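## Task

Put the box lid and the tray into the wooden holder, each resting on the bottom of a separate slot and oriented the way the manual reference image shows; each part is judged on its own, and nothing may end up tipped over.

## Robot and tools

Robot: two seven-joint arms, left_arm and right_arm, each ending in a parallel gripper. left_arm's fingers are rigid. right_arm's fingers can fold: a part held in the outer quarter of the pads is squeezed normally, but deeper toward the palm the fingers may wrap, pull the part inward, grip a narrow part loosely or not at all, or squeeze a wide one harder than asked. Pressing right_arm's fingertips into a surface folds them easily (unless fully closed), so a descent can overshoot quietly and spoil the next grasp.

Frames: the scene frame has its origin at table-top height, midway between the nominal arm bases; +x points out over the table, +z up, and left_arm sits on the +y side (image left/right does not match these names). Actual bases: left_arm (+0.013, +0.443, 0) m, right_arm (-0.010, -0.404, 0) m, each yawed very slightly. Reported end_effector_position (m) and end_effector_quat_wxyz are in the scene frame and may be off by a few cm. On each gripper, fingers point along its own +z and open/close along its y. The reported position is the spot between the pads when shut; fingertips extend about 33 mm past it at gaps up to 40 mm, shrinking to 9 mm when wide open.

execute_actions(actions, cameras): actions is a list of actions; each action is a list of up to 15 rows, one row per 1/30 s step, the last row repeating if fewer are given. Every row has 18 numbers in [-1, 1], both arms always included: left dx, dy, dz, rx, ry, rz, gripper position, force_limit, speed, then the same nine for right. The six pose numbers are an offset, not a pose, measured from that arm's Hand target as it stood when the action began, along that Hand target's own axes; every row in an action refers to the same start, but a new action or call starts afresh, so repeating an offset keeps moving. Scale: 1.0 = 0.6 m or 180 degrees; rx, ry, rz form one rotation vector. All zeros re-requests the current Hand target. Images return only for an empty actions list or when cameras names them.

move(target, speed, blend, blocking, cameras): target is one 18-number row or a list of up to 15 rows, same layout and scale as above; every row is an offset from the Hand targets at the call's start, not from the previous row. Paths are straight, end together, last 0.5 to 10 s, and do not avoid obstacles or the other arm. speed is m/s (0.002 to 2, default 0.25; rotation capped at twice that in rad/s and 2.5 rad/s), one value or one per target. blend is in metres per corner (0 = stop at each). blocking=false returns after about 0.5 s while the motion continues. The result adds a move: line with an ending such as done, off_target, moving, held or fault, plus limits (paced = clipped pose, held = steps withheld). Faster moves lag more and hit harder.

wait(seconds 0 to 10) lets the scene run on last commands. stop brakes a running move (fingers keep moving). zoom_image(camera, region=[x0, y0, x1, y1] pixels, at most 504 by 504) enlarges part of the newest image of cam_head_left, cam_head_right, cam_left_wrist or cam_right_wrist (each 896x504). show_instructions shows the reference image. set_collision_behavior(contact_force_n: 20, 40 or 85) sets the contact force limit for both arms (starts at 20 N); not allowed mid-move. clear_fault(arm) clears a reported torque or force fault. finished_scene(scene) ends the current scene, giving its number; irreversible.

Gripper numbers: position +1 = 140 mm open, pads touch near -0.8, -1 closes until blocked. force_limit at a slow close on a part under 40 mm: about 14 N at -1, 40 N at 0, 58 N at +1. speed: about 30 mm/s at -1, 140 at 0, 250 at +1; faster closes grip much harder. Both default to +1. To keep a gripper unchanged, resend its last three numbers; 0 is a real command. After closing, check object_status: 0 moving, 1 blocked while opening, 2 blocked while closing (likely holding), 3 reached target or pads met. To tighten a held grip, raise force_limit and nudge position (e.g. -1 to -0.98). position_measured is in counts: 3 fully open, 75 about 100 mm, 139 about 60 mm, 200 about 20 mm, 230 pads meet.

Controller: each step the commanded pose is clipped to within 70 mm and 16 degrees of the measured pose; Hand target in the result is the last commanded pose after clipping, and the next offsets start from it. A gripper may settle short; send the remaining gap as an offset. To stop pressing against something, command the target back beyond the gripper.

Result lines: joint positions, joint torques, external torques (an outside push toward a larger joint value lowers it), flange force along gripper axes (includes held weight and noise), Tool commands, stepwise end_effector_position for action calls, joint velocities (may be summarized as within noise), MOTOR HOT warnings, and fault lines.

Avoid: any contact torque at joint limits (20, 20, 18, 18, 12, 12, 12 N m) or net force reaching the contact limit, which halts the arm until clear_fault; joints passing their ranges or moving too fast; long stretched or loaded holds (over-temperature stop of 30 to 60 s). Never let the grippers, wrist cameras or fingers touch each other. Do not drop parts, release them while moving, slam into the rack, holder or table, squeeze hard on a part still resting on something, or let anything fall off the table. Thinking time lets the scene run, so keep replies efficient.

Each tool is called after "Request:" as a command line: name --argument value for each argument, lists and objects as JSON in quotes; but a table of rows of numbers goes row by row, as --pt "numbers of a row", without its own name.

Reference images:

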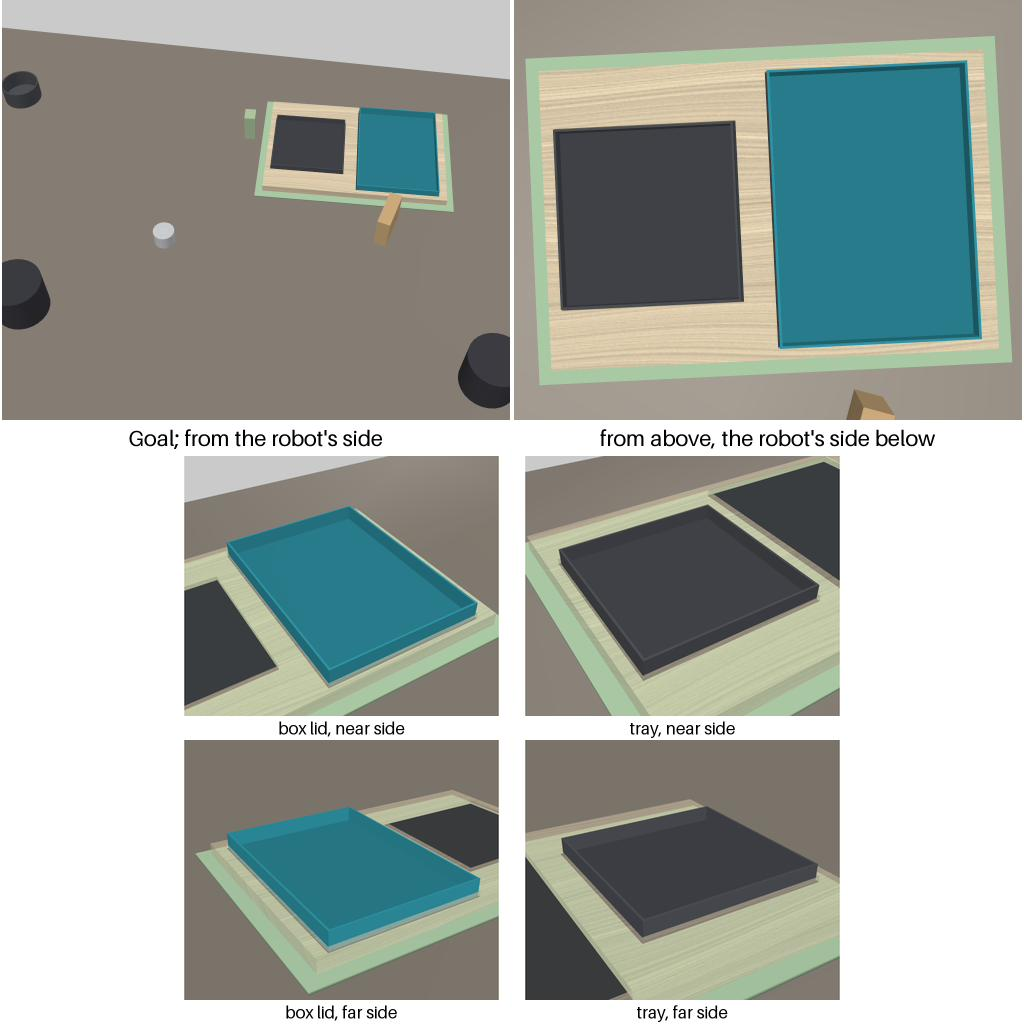

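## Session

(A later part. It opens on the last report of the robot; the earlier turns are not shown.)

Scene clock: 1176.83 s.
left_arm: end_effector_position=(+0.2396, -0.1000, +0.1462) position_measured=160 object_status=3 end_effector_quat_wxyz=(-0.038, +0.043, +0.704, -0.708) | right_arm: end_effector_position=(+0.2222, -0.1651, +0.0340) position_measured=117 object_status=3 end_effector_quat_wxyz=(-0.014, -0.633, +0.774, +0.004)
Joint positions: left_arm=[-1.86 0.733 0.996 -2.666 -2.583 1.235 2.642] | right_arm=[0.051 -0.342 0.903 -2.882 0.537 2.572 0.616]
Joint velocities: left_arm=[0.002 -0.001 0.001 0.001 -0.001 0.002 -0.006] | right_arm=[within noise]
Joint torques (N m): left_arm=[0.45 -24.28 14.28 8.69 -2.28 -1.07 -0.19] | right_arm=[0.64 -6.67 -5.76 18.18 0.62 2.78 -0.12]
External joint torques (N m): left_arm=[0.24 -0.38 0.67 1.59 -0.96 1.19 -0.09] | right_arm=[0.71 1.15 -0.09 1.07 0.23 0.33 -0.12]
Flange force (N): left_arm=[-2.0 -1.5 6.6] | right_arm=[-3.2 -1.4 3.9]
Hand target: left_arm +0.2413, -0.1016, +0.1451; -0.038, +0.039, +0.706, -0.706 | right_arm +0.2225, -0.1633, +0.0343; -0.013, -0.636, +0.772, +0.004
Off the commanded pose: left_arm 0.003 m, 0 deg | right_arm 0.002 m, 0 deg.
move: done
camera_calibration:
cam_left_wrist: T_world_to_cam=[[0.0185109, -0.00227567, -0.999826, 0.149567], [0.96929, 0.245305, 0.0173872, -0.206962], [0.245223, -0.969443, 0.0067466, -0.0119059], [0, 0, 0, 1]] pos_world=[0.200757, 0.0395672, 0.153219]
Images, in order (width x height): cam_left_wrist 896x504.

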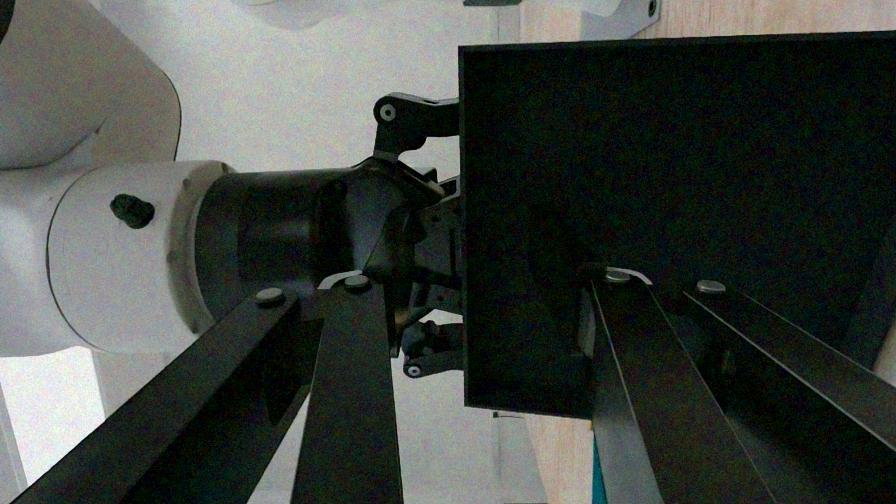

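Request:
move --pt "0 0 -0.006 0 0 0 -0.25 0 0 0 0 0 0 0 0 0.1 0.3 0" --pt "0 0 -0.006 0 0 0 -1 0 -1 0 0 0 0 0 0 0.1 0.3 0" --speed '[0.05,0.05]'

Request:
wait --seconds 0.6 --cameras '["cam_left_wrist"]'

Scene clock: 1185.87 s.
left_arm: end_effector_position=(+0.2401, -0.0995, +0.1487) position_measured=228 object_status=0 end_effector_quat_wxyz=(-0.039, +0.042, +0.702, -0.710) | right_arm: end_effector_position=(+0.2225, -0.1647, +0.0343) position_measured=117 object_status=3 end_effector_quat_wxyz=(-0.014, -0.633, +0.774, +0.004)
Joint positions: left_arm=[-1.86 0.732 0.999 -2.668 -2.583 1.229 2.64] | right_arm=[0.051 -0.342 0.903 -2.881 0.537 2.572 0.616]
Joint torques (N m): left_arm=[0.68 -21.73 14.47 6.85 -1.29 -0.84 -0.23] | right_arm=[0.43 -6.91 -6.4 17.7 0.53 2.8 -0.1]
External joint torques (N m): left_arm=[0.58 2.15 0.96 -0.36 0.03 1.46 -0.13] | right_arm=[0.5 0.92 -0.72 0.57 0.14 0.34 -0.1]
Flange force (N): left_arm=[-3.4 0.9 0.6] | right_arm=[-0.5 -1.2 2.3]
Hand target: left_arm +0.2417, -0.0980, +0.1451; -0.038, +0.039, +0.706, -0.706 | right_arm +0.2225, -0.1633, +0.0343; -0.013, -0.636, +0.772, +0.004
Off the commanded pose: left_arm 0.004 m, 1 deg | right_arm 0.001 m, 0 deg.
move: off_target (left_arm)

Scene clock: 1186.47 s.
left_arm: end_effector_position=(+0.2401, -0.0995, +0.1487) position_measured=228 object_status=2 end_effector_quat_wxyz=(-0.039, +0.042, +0.702, -0.710) | right_arm: end_effector_position=(+0.2225, -0.1647, +0.0343) position_measured=117 object_status=3 end_effector_quat_wxyz=(-0.014, -0.633, +0.774, +0.004)
Joint positions: left_arm=[-1.86 0.732 0.999 -2.668 -2.583 1.229 2.64] | right_arm=[0.051 -0.342 0.903 -2.881 0.537 2.572 0.616]
Joint torques (N m): left_arm=[0.66 -21.67 14.51 6.8 -1.3 -0.83 -0.23] | right_arm=[0.4 -6.93 -6.41 17.75 0.52 2.78 -0.11]
External joint torques (N m): left_arm=[0.67 2.2 1.08 -0.45 0.02 1.48 -0.13] | right_arm=[0.43 0.88 -0.77 0.66 0.13 0.33 -0.11]
Flange force (N): left_arm=[-3.5 0.7 0.3] | right_arm=[-0.6 -1.4 2.0]
Hand target: left_arm +0.2417, -0.0980, +0.1451; -0.038, +0.039, +0.706, -0.706 | right_arm +0.2225, -0.1633, +0.0343; -0.013, -0.636, +0.772, +0.004
Tool commands: left_gripper/position=-1.0 left_gripper/force_limit=+0.0 left_gripper/speed=-1.0 right_gripper/position=+0.1 right_gripper/force_limit=+0.3 right_gripper/speed=+0.0
Off the commanded pose: left_arm 0.004 m, 1 deg | right_arm 0.001 m, 0 deg.
wait: 0.60 s; at rest by 0.17 s
camera_calibration:
cam_left_wrist: T_world_to_cam=[[0.0166664, -0.00793765, -0.99983, 0.152055], [0.969154, 0.246047, 0.0142017, -0.207037], [0.245892, -0.969225, 0.0117935, -0.0123623], [0, 0, 0, 1]] pos_world=[0.201156, 0.0401659, 0.155116]
Images, in order (width x height): cam_left_wrist 896x504.

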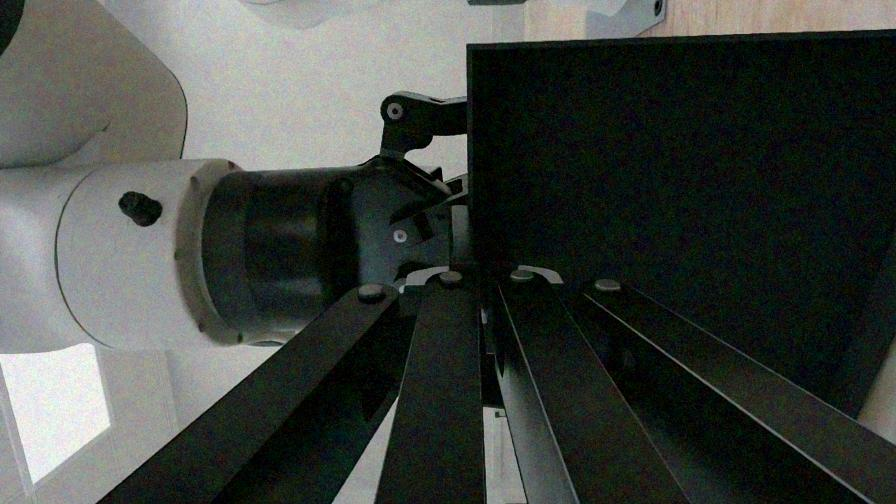

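Request:
move --pt "0 0 0 0 0 0 -1 0 -1 0.01 0 -0.333 0 0 0 0.1 0.3 0" --pt "0 -0.1333 -0.05 0 0 0 -1 0 -1 0.345 -0.407 -0.36 0 0 0 0.1 0.3 0" --speed '[0.15,0.12]' --blend '[0.02,0]' --cameras '["cam_left_wrist","cam_head_left"]'

Scene clock: 1202.67 s.
left_arm: end_effector_position=(+0.2454, -0.0683, +0.2254) position_measured=230 object_status=3 end_effector_quat_wxyz=(-0.034, +0.042, +0.705, -0.707) | right_arm: end_effector_position=(+0.4269, -0.4103, +0.2483) position_measured=117 object_status=3 end_effector_quat_wxyz=(-0.013, -0.632, +0.775, +0.005)
Joint positions: left_arm=[-2.176 0.565 1.439 -2.792 -2.397 1.333 2.58] | right_arm=[-0.079 -0.334 0.098 -2.345 0.025 1.987 0.168]
Joint velocities: left_arm=[within noise] | right_arm=[0.001 0 0.001 0 0 0 -0.006]
Joint torques (N m): left_arm=[0.07 -13.59 13.94 11.07 -1.34 -2.36 -0.31] | right_arm=[0.24 -18.41 -2.79 24.47 0.34 2.8 -0.29]
External joint torques (N m): left_arm=[0.02 -0.48 1.99 -0.28 0.15 -0.17 -0.21] | right_arm=[0.34 1.71 -1.47 0 -0.32 0.3 -0.3]
Flange force (N): left_arm=[5.4 -13.7 -4.6] | right_arm=[1.3 -5.6 1.8]
Hand target: left_arm +0.2448, -0.0681, +0.2250; -0.038, +0.039, +0.706, -0.706 | right_arm +0.4278, -0.4111, +0.2478; -0.013, -0.636, +0.772, +0.004
Off the commanded pose: left_arm 0.001 m, 1 deg | right_arm 0.001 m, 1 deg.
move: done
camera_calibration:
cam_left_wrist: T_world_to_cam=[[0.023489, -0.000136845, -0.999724, 0.227633], [0.967641, 0.251309, 0.0227008, -0.222036], [0.251236, -0.967907, 0.0060354, 0.0157338], [0, 0, 0, 1]] pos_world=[0.205551, 0.0710596, 0.232515]
Images, in order (width x height): cam_head_left 896x504, cam_left_wrist 896x504.

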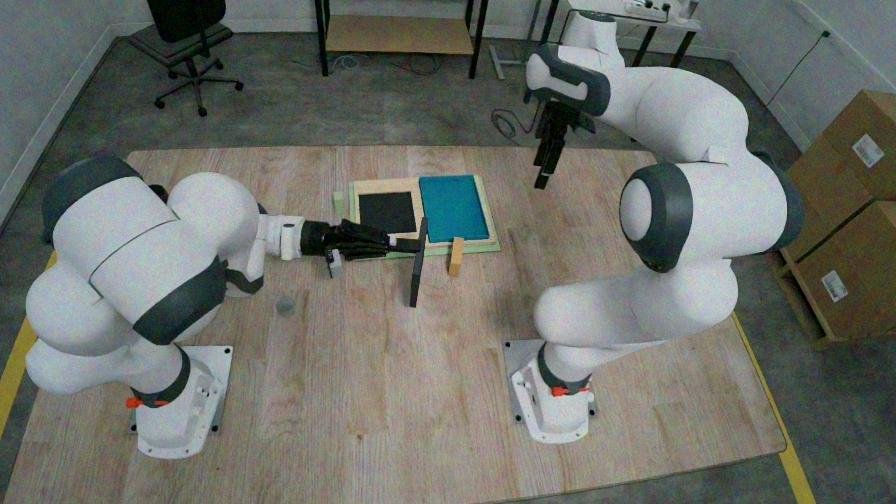

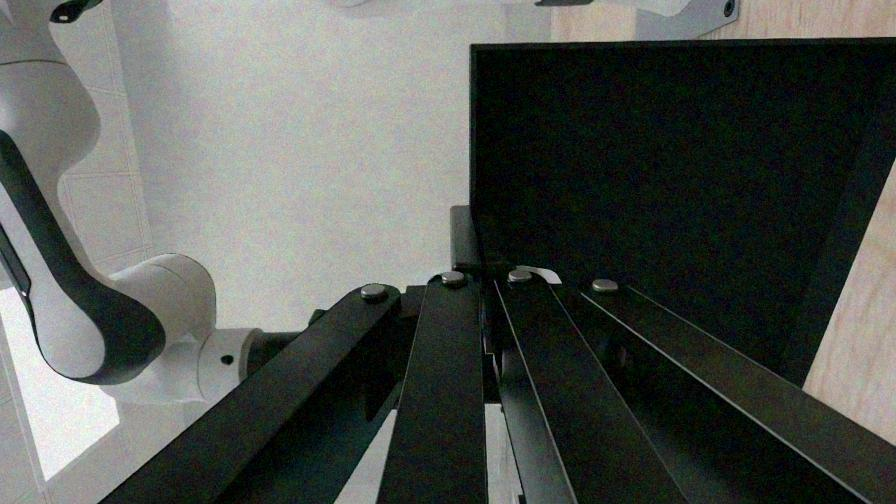

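Request:
move --pt "0 0 0 0 0 0 -0.98 0.6 -1 0 0 0 0 0 0 0.1 0.3 0" --pt "0 -0.1333 0.05 -0.5 0 0 -0.98 0.6 -1 0 0 0 0 0 0 0.1 0.3 0" --speed '[0.1,0.2]' --cameras '["cam_left_wrist","cam_head_left"]'

Scene clock: 1213.43 s.
left_arm: end_effector_position=(+0.2414, -0.0991, +0.3059) position_measured=231 object_status=3 end_effector_quat_wxyz=(+0.001, +0.059, +0.998, -0.004) | right_arm: end_effector_position=(+0.4269, -0.4103, +0.2483) position_measured=117 object_status=3 end_effector_quat_wxyz=(-0.013, -0.633, +0.774, +0.005)
Joint positions: left_arm=[-2.328 1.027 1.836 -1.676 -0.999 1.407 1.136] | right_arm=[-0.079 -0.334 0.098 -2.345 0.025 1.987 0.166]
Joint velocities: left_arm=[0.001 0.001 0.001 0 0 -0.001 -0.006] | right_arm=[within noise]
Joint torques (N m): left_arm=[1.01 -26.83 28.63 12.59 0.85 2.37 -0.3] | right_arm=[-0.36 -18.39 -2.41 24.4 0.46 2.81 -0.26]
External joint torques (N m): left_arm=[1.02 0.58 2.28 0.55 0.11 -0.12 -0.3] | right_arm=[-0.4 1.8 -1.24 -0.13 -0.21 0.3 -0.26]
Flange force (N): left_arm=[-0.6 -0.3 -3.6] | right_arm=[1.6 -5.6 2.1]
Hand target: left_arm +0.2414, -0.0978, +0.3050; +0.001, +0.055, +0.999, +0.000 | right_arm +0.4278, -0.4111, +0.2478; -0.013, -0.636, +0.772, +0.004
Off the commanded pose: left_arm 0.001 m, 1 deg | right_arm 0.001 m, 0 deg.
move: done
camera_calibration:
cam_left_wrist: T_world_to_cam=[[0.130418, 0.991457, -0.00222585, 0.0755412], [0.92615, -0.121025, 0.357209, -0.341429], [0.353888, -0.0486479, -0.934022, 0.340232], [0, 0, 0, 1]] pos_world=[0.185959, -0.0996658, 0.439914]
Images, in order (width x height): cam_head_left 896x504, cam_left_wrist 896x504.

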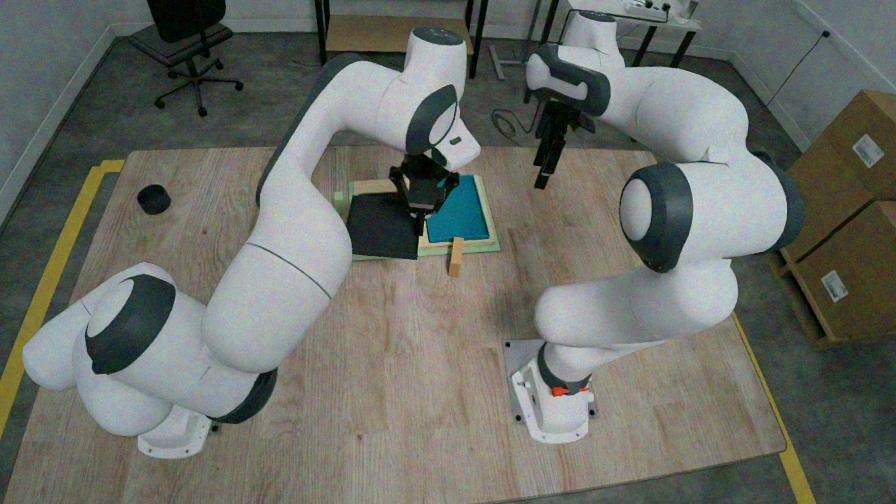

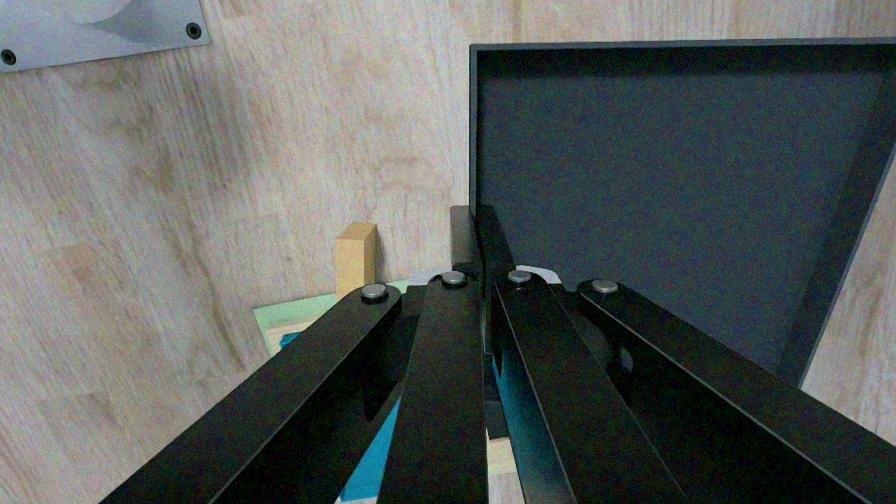

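Request:
move --target '[-0.441, 0.043, 0.09, 0, 0, -0.047, -0.98, 0.6, -1, 0, 0, 0, 0, 0, 0, 0.1, 0.3, 0]' --speed 0.15 --cameras '["all"]'

Scene clock: 1236.37 s.
left_arm: end_effector_position=(+0.5083, -0.1013, +0.2528) position_measured=231 object_status=3 end_effector_quat_wxyz=(+0.003, -0.015, +1.000, -0.001) | right_arm: end_effector_position=(+0.4269, -0.4103, +0.2483) position_measured=117 object_status=3 end_effector_quat_wxyz=(-0.013, -0.633, +0.774, +0.005)
Joint positions: left_arm=[-1.435 1.087 1.448 -0.993 -1.098 1.414 1.082] | right_arm=[-0.079 -0.334 0.098 -2.345 0.025 1.987 0.166]
Joint velocities: left_arm=[0.001 -0.001 -0.001 0 0 0.001 -0.006] | right_arm=[within noise]
Joint torques (N m): left_arm=[0.87 -47.81 23.92 10.61 0.67 2.33 -0.3] | right_arm=[-0.32 -18.43 -2.38 24.42 0.45 2.81 -0.3]
External joint torques (N m): left_arm=[0.62 -0.15 1.78 0.75 -0.11 -0.18 -0.3] | right_arm=[-0.18 1.88 -1.01 -0.19 -0.21 0.29 -0.3]
Flange force (N): left_arm=[0.0 0.0 0.0] | right_arm=[1.2 -5.6 2.3]
Hand target: left_arm +0.5073, -0.1011, +0.2516; +0.001, -0.019, +1.000, -0.001 | right_arm +0.4278, -0.4111, +0.2478; -0.013, -0.636, +0.772, +0.004
Off the commanded pose: left_arm 0.002 m, 1 deg | right_arm 0.001 m, 0 deg.
move: done
camera_calibration:
cam_left_wrist: T_world_to_cam=[[-0.0178308, 0.999839, 0.00211686, 0.118013], [0.932463, 0.0158651, 0.360916, -0.560251], [0.360825, 0.00840932, -0.932596, 0.198108], [0, 0, 0, 1]] pos_world=[0.453035, -0.110771, 0.386709]
cam_right_wrist: T_world_to_cam=[[-0.979166, 0.196497, 0.0512122, 0.489686], [0.202687, 0.930466, 0.305205, 0.227049], [0.0123208, 0.309227, -0.950909, 0.500424], [0, 0, 0, 1]] pos_world=[0.427298, -0.462228, 0.381483]

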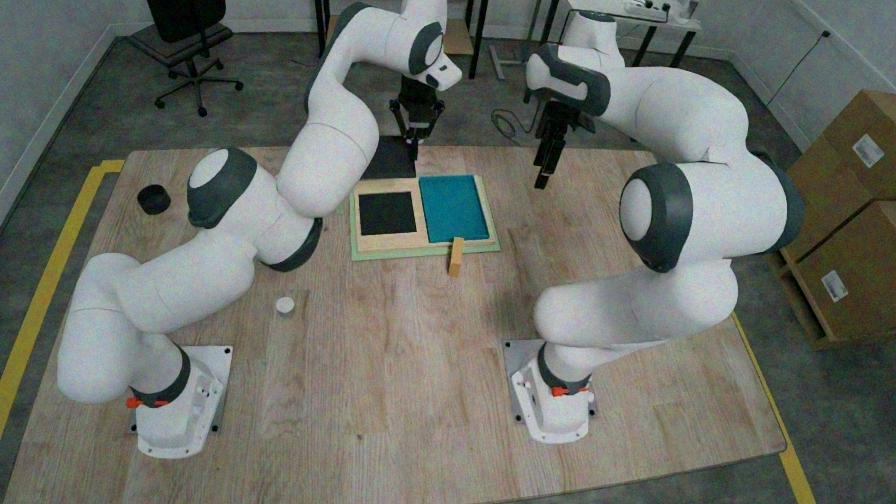

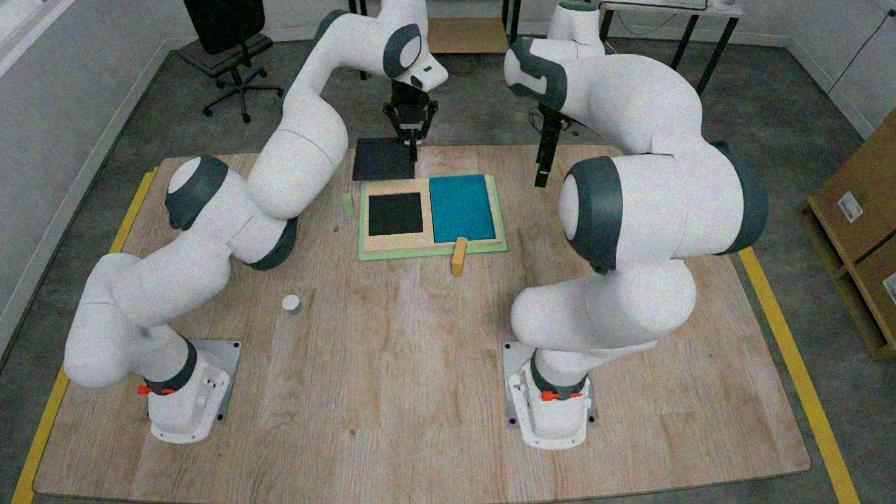

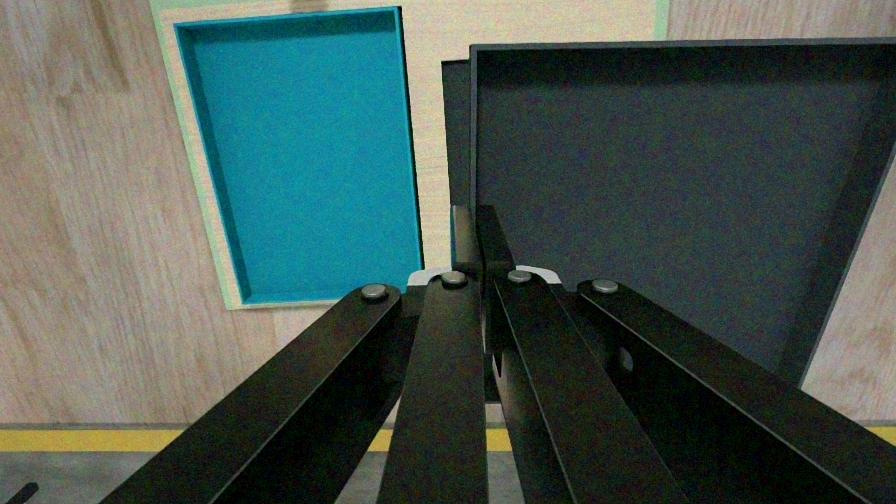

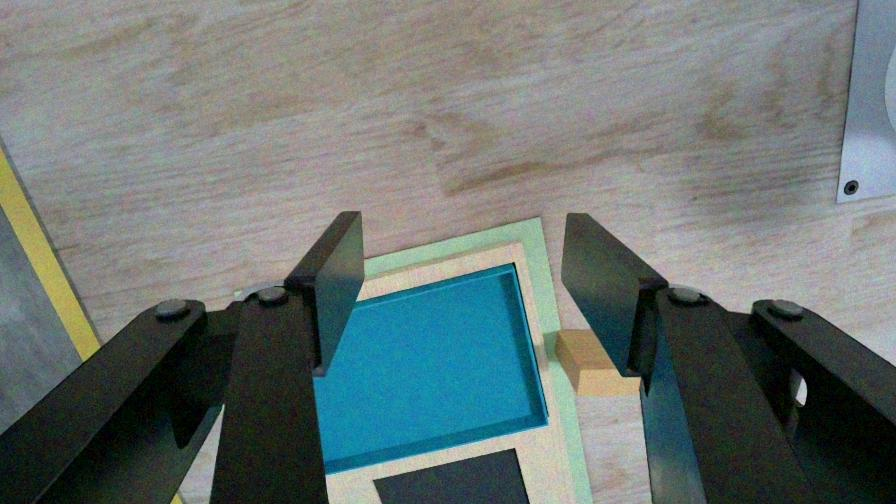

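Request:
move --target '[0.0072, -0.0122, 0.18, 0, 0, -0.0178, -0.98, 0.6, -1, 0, 0, 0, 0, 0, 0, 0.1, 0.3, 0]' --speed 0.12 --cameras '["cam_head_left", "cam_head_right", "cam_left_wrist"]'

Request:
zoom_image --camera "cam_left_wrist" --region '[380, 0, 580, 112]'

Request:
zoom_image --camera "cam_head_right" --region '[330, 160, 450, 260]'

Scene clock: 1257.93 s.
left_arm: end_effector_position=(+0.5028, -0.1072, +0.1432) position_measured=231 object_status=3 end_effector_quat_wxyz=(+0.000, -0.047, +0.999, +0.002) | right_arm: end_effector_position=(+0.4269, -0.4103, +0.2483) position_measured=117 object_status=3 end_effector_quat_wxyz=(-0.013, -0.633, +0.774, +0.005)
Joint positions: left_arm=[-1.537 1.202 1.406 -1.2 -1.166 1.58 1.08] | right_arm=[-0.079 -0.334 0.098 -2.345 0.025 1.987 0.166]
Joint velocities: left_arm=[0.002 0.001 0 0 0.001 0.005 0.001] | right_arm=[within noise]
Joint torques (N m): left_arm=[0.47 -46.98 28.45 9.42 0.37 2.69 -0.07] | right_arm=[-0.32 -18.38 -2.36 24.39 0.44 2.82 -0.27]
External joint torques (N m): left_arm=[0.32 -0.42 2.43 0.02 -0.42 0.22 -0.07] | right_arm=[-0.32 1.88 -1.14 -0.19 -0.23 0.3 -0.27]
Flange force (N): left_arm=[1.0 1.8 -1.7] | right_arm=[1.4 -5.7 2.3]
Hand target: left_arm +0.5035, -0.1087, +0.1436; +0.001, -0.047, +0.999, -0.001 | right_arm +0.4278, -0.4111, +0.2478; -0.013, -0.636, +0.772, +0.004
Off the commanded pose: left_arm 0.002 m, 0 deg | right_arm 0.001 m, 0 deg.
move: done
camera_calibration:
cam_left_wrist: T_world_to_cam=[[-0.0816153, 0.996629, 0.0083006, 0.154826], [0.932311, 0.0733987, 0.354131, -0.508299], [0.352328, 0.0366412, -0.935159, 0.105543], [0, 0, 0, 1]] pos_world=[0.449343, -0.120863, 0.277419]
Images, in order (width x height): cam_head_left 896x504, cam_head_right 896x504, cam_left_wrist 896x504.

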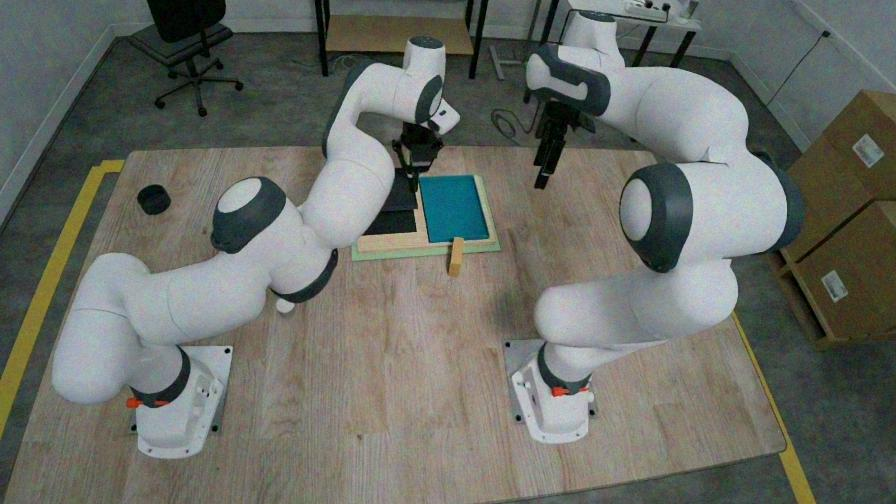

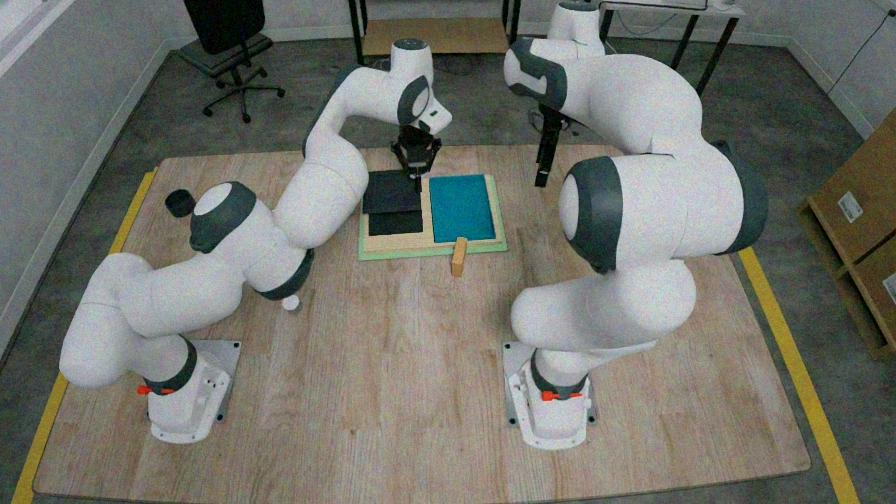

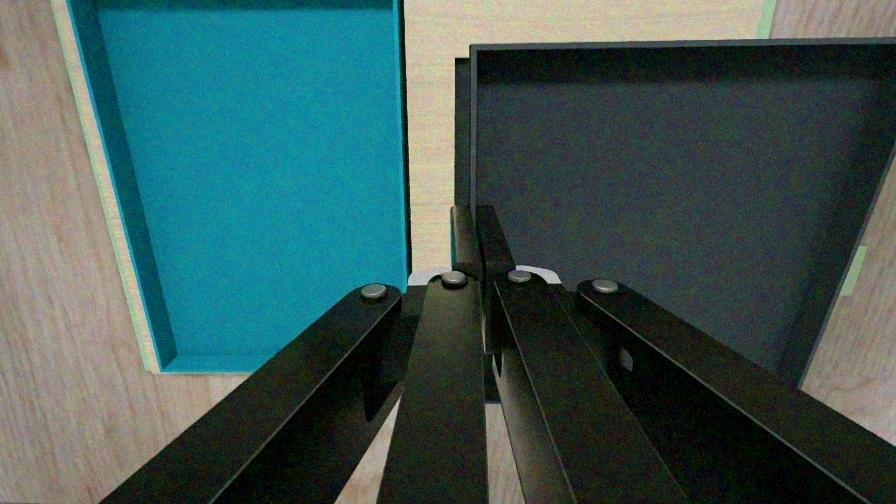

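Scaled by 2.520 from the camera's 896x504 image, which has a finer 1280x720 frame.

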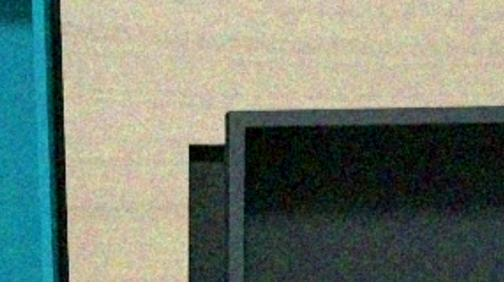

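Scaled by 4.200 from the camera's 896x504 image, which has a finer 1280x720 frame.

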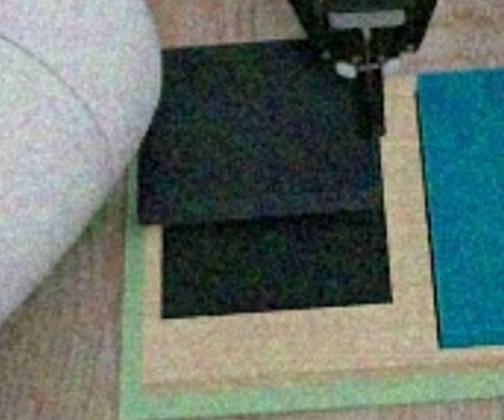

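Request:
move --target '[0.0047, -0.0067, 0.115, 0, 0, 0.0033, -0.98, 0.6, -1, 0, 0, 0, 0, 0, 0, 0.1, 0.3, 0]' --speed 0.08 --cameras '["cam_head_left", "cam_head_right", "cam_left_wrist"]'

Request:
zoom_image --camera "cam_left_wrist" --region '[400, 0, 540, 80]'

Request:
zoom_image --camera "cam_head_right" --region '[340, 170, 440, 250]'

Request:
zoom_image --camera "cam_left_wrist" --region '[756, 0, 896, 80]'

Scene clock: 1269.17 s.
left_arm: end_effector_position=(+0.5010, -0.1115, +0.0748) position_measured=231 object_status=3 end_effector_quat_wxyz=(+0.000, -0.046, +0.999, +0.002) | right_arm: end_effector_position=(+0.4269, -0.4103, +0.2483) position_measured=117 object_status=3 end_effector_quat_wxyz=(-0.013, -0.633, +0.774, +0.005)
Joint positions: left_arm=[-1.554 1.275 1.347 -1.253 -1.215 1.681 1.099] | right_arm=[-0.079 -0.334 0.098 -2.345 0.025 1.987 0.166]
Joint velocities: left_arm=[0 -0.001 -0.001 0.001 -0.001 0.004 0.003] | right_arm=[within noise]
Joint torques (N m): left_arm=[0.52 -47.29 29.12 8.87 0.43 2.71 0.07] | right_arm=[-0.41 -18.4 -2.42 24.42 0.46 2.82 -0.25]
External joint torques (N m): left_arm=[0.32 -0.43 2.05 0.13 -0.36 0.24 0.07] | right_arm=[-0.48 1.87 -1.27 -0.17 -0.22 0.3 -0.25]
Flange force (N): left_arm=[-0.1 0.7 -1.7] | right_arm=[1.6 -5.7 2.3]
Hand target: left_arm +0.5012, -0.1131, +0.0746; +0.001, -0.042, +0.999, -0.001 | right_arm +0.4278, -0.4111, +0.2478; -0.013, -0.636, +0.772, +0.004
Off the commanded pose: left_arm 0.002 m, 1 deg | right_arm 0.001 m, 0 deg.
move: done
camera_calibration:
cam_left_wrist: T_world_to_cam=[[-0.0797533, 0.996782, 0.00804343, 0.158555], [0.932081, 0.0717113, 0.35508, -0.482181], [0.353361, 0.0358159, -0.934801, 0.041699], [0, 0, 0, 1]] pos_world=[0.447342, -0.124961, 0.208918]
Images, in order (width x height): cam_head_left 896x504, cam_head_right 896x504, cam_left_wrist 896x504.

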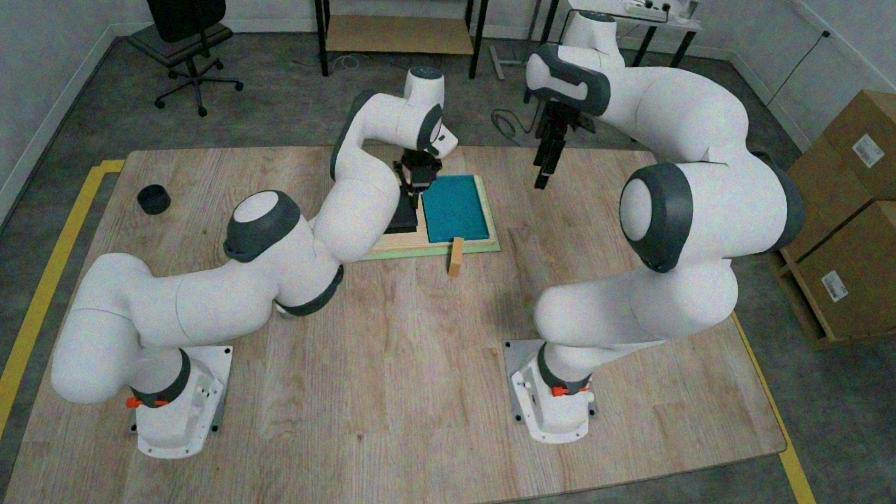

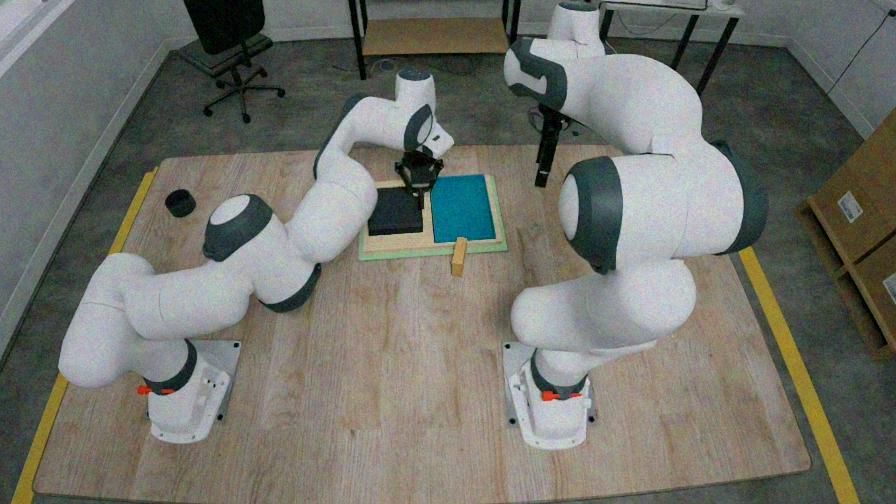

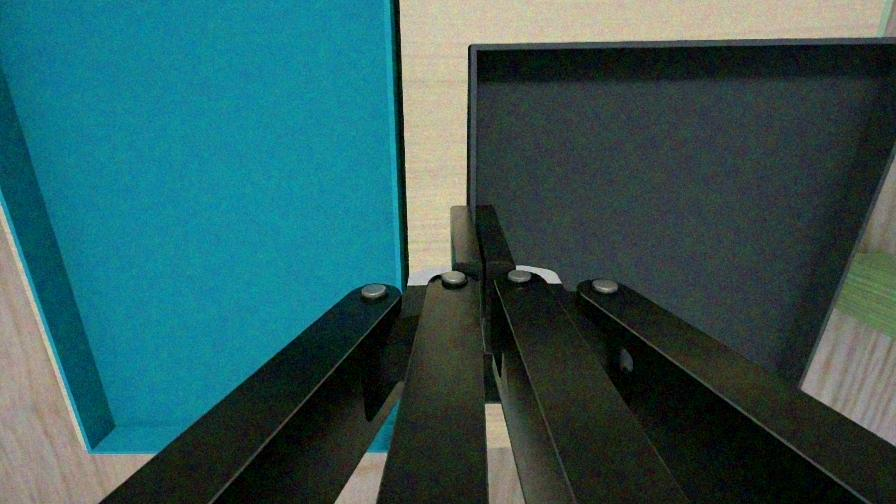

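Scaled by 3.600 from the camera's 896x504 image, which has a finer 1280x720 frame.

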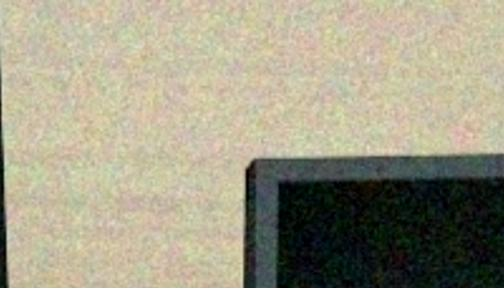

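Scaled by 5.040 from the camera's 896x504 image, which has a finer 1280x720 frame.

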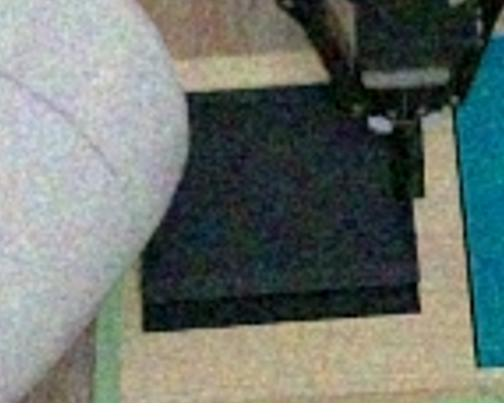

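Scaled by 3.600 from the camera's 896x504 image, which has a finer 1280x720 frame.

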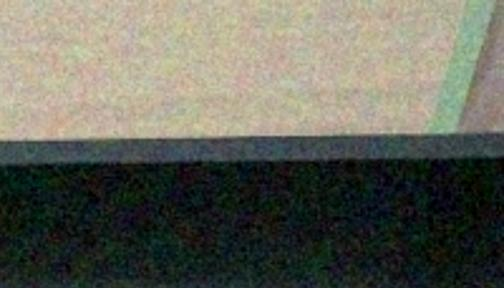

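Request:
move --target '[0.0005, 0.001, 0.022, 0, 0, 0, -0.98, 0.6, -1, 0, 0, 0, 0, 0, 0, 0.1, 0.3, 0]' --speed 0.04 --cameras '["cam_head_left", "cam_head_right", "cam_left_wrist"]'

Request:
zoom_image --camera "cam_head_right" --region '[366, 210, 436, 250]'

Request:
zoom_image --camera "cam_left_wrist" --region '[400, 0, 540, 80]'

Scene clock: 1281.10 s.
left_arm: end_effector_position=(+0.5009, -0.1112, +0.0622) position_measured=231 object_status=3 end_effector_quat_wxyz=(+0.000, -0.046, +0.999, +0.001) | right_arm: end_effector_position=(+0.4269, -0.4103, +0.2483) position_measured=117 object_status=3 end_effector_quat_wxyz=(-0.013, -0.633, +0.774, +0.005)
Joint positions: left_arm=[-1.556 1.285 1.332 -1.264 -1.222 1.702 1.103] | right_arm=[-0.079 -0.334 0.098 -2.345 0.025 1.987 0.166]
Joint velocities: left_arm=[0 -0.002 0 0 0.001 0.004 0.002] | right_arm=[within noise]
Joint torques (N m): left_arm=[0.33 -47.4 29.16 8.73 0.48 2.66 0.17] | right_arm=[-0.39 -18.45 -2.45 24.41 0.47 2.82 -0.29]
External joint torques (N m): left_arm=[0.21 -0.51 1.96 -0.03 -0.3 0.18 0.17] | right_arm=[-0.31 1.91 -1.13 -0.27 -0.2 0.29 -0.29]
Flange force (N): left_arm=[0.8 2.0 -1.8] | right_arm=[1.4 -5.5 2.5]
Hand target: left_arm +0.5009, -0.1125, +0.0614; +0.001, -0.042, +0.999, -0.001 | right_arm +0.4278, -0.4111, +0.2478; -0.013, -0.636, +0.772, +0.004
Off the commanded pose: left_arm 0.002 m, 0 deg | right_arm 0.001 m, 0 deg.
move: done
camera_calibration:
cam_left_wrist: T_world_to_cam=[[-0.0794359, 0.996818, 0.00657696, 0.158398], [0.932148, 0.071941, 0.354859, -0.477636], [0.353257, 0.0343193, -0.934897, 0.0299139], [0, 0, 0, 1]] pos_world=[0.447242, -0.124559, 0.196418]
Images, in order (width x height): cam_head_left 896x504, cam_head_right 896x504, cam_left_wrist 896x504.

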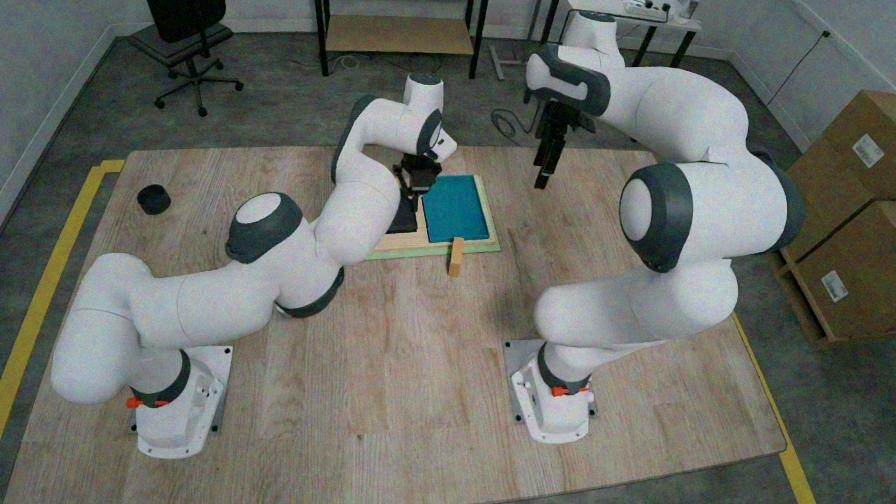

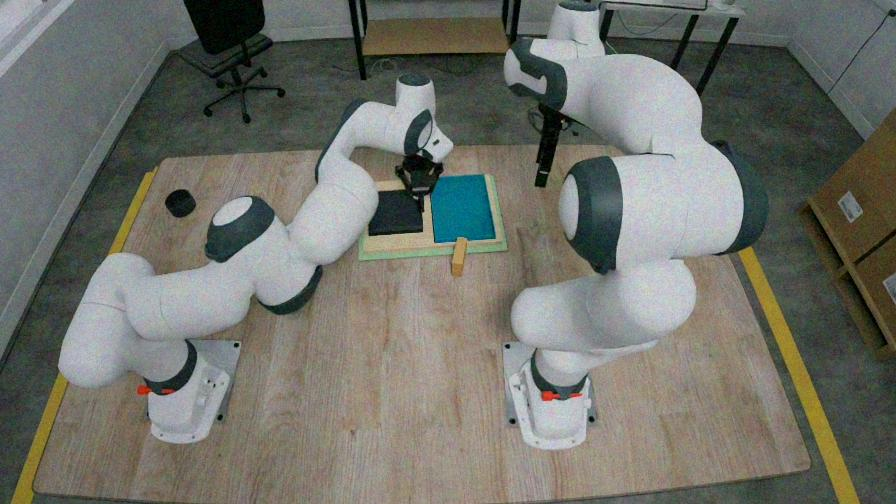

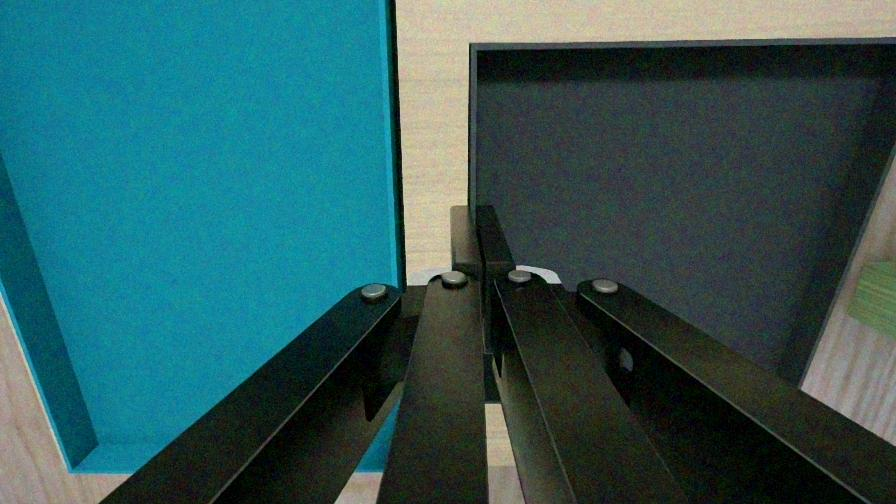

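Scaled by 7.200 from the camera's 896x504 image, which has a finer 1280x720 frame.

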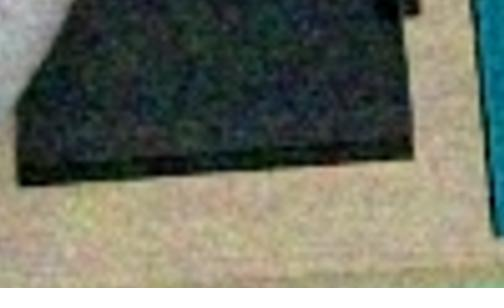

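Scaled by 3.600 from the camera's 896x504 image, which has a finer 1280x720 frame.

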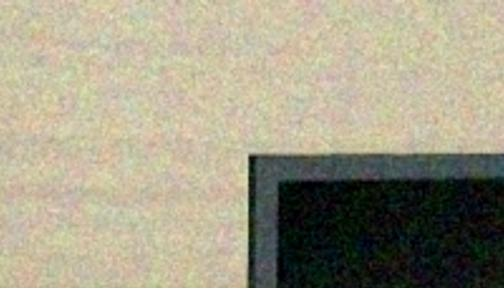

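Request:
move --target '[0, 0, 0.008, 0, 0, 0, -0.98, 0.6, -1, 0, 0, 0, 0, 0, 0, 0.1, 0.3, 0]' --speed 0.03 --cameras '["cam_head_right", "cam_left_wrist"]'

Request:
zoom_image --camera "cam_head_right" --region '[366, 210, 436, 250]'

Request:
zoom_image --camera "cam_left_wrist" --region '[430, 20, 500, 60]'

Scene clock: 1285.77 s.
left_arm: end_effector_position=(+0.5007, -0.1119, +0.0581) position_measured=231 object_status=3 end_effector_quat_wxyz=(+0.000, -0.045, +0.999, +0.000) | right_arm: end_effector_position=(+0.4269, -0.4103, +0.2483) position_measured=117 object_status=3 end_effector_quat_wxyz=(-0.013, -0.633, +0.774, +0.005)
Joint positions: left_arm=[-1.556 1.287 1.324 -1.266 -1.222 1.711 1.104] | right_arm=[-0.079 -0.334 0.098 -2.345 0.025 1.987 0.166]
Joint velocities: left_arm=[0 0 -0.002 0 0.001 0.003 -0.002] | right_arm=[within noise]
Joint torques (N m): left_arm=[0.5 -47.05 28.99 8.62 0.58 2.68 0.19] | right_arm=[-0.39 -18.39 -2.39 24.43 0.45 2.82 -0.27]
External joint torques (N m): left_arm=[0.66 -0.11 1.87 -0.31 -0.19 0.21 0.19] | right_arm=[-0.43 1.97 -1.21 -0.2 -0.22 0.3 -0.28]
Flange force (N): left_arm=[0.1 2.0 -1.2] | right_arm=[1.5 -6.0 2.4]
Hand target: left_arm +0.5009, -0.1125, +0.0566; +0.001, -0.042, +0.999, -0.001 | right_arm +0.4278, -0.4111, +0.2478; -0.013, -0.636, +0.772, +0.004
Off the commanded pose: left_arm 0.002 m, 0 deg | right_arm 0.001 m, 0 deg.
move: done
camera_calibration:
cam_left_wrist: T_world_to_cam=[[-0.0783979, 0.996907, 0.00542002, 0.158567], [0.932003, 0.0713617, 0.355355, -0.475939], [0.35387, 0.0329106, -0.934716, 0.0256216], [0, 0, 0, 1]] pos_world=[0.446942, -0.124956, 0.192217]
Images, in order (width x height): cam_head_right 896x504, cam_left_wrist 896x504.

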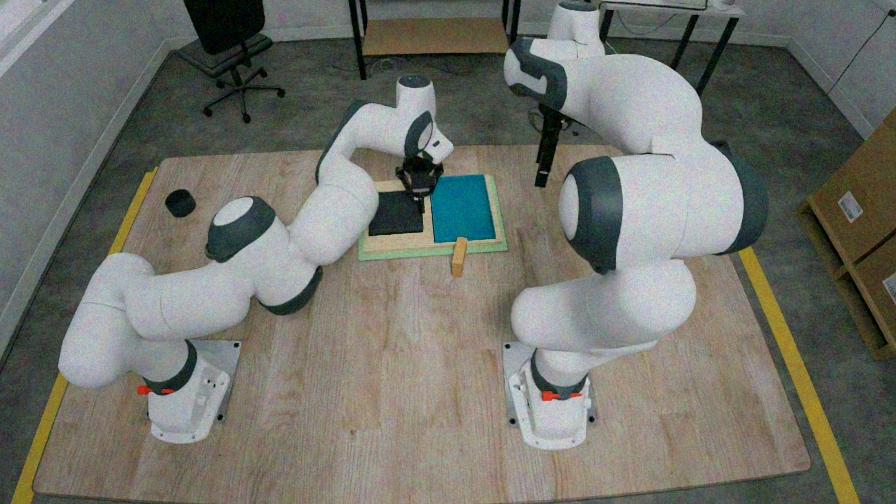

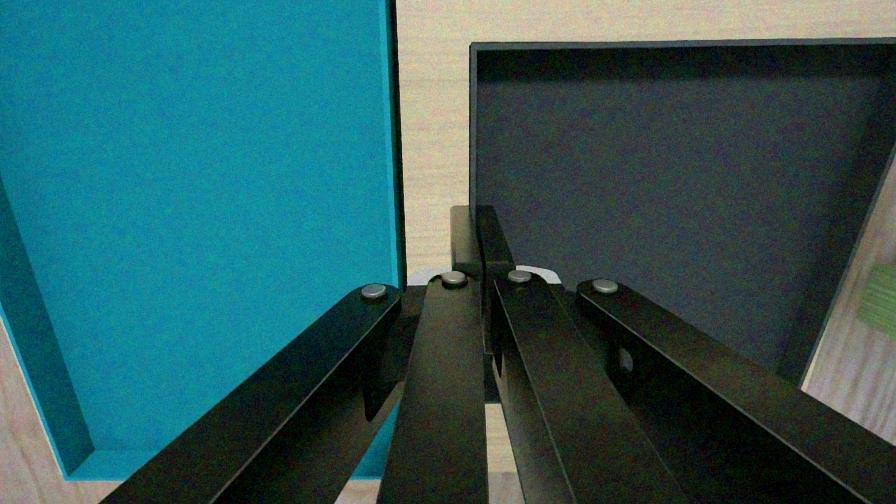

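Scaled by 7.200 from the camera's 896x504 image, which has a finer 1280x720 frame.

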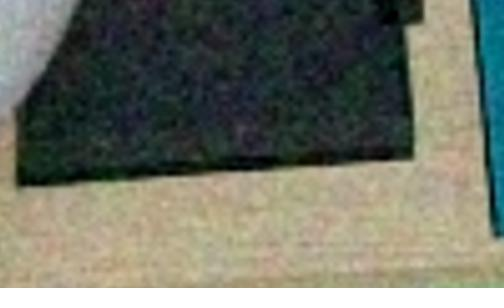

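Scaled by 7.200 from the camera's 896x504 image, which has a finer 1280x720 frame.

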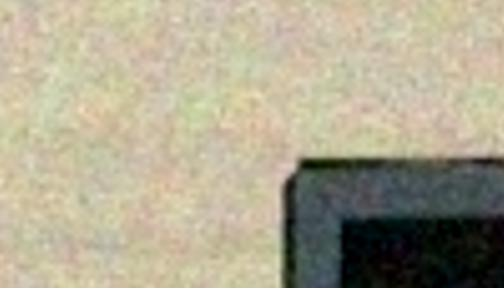

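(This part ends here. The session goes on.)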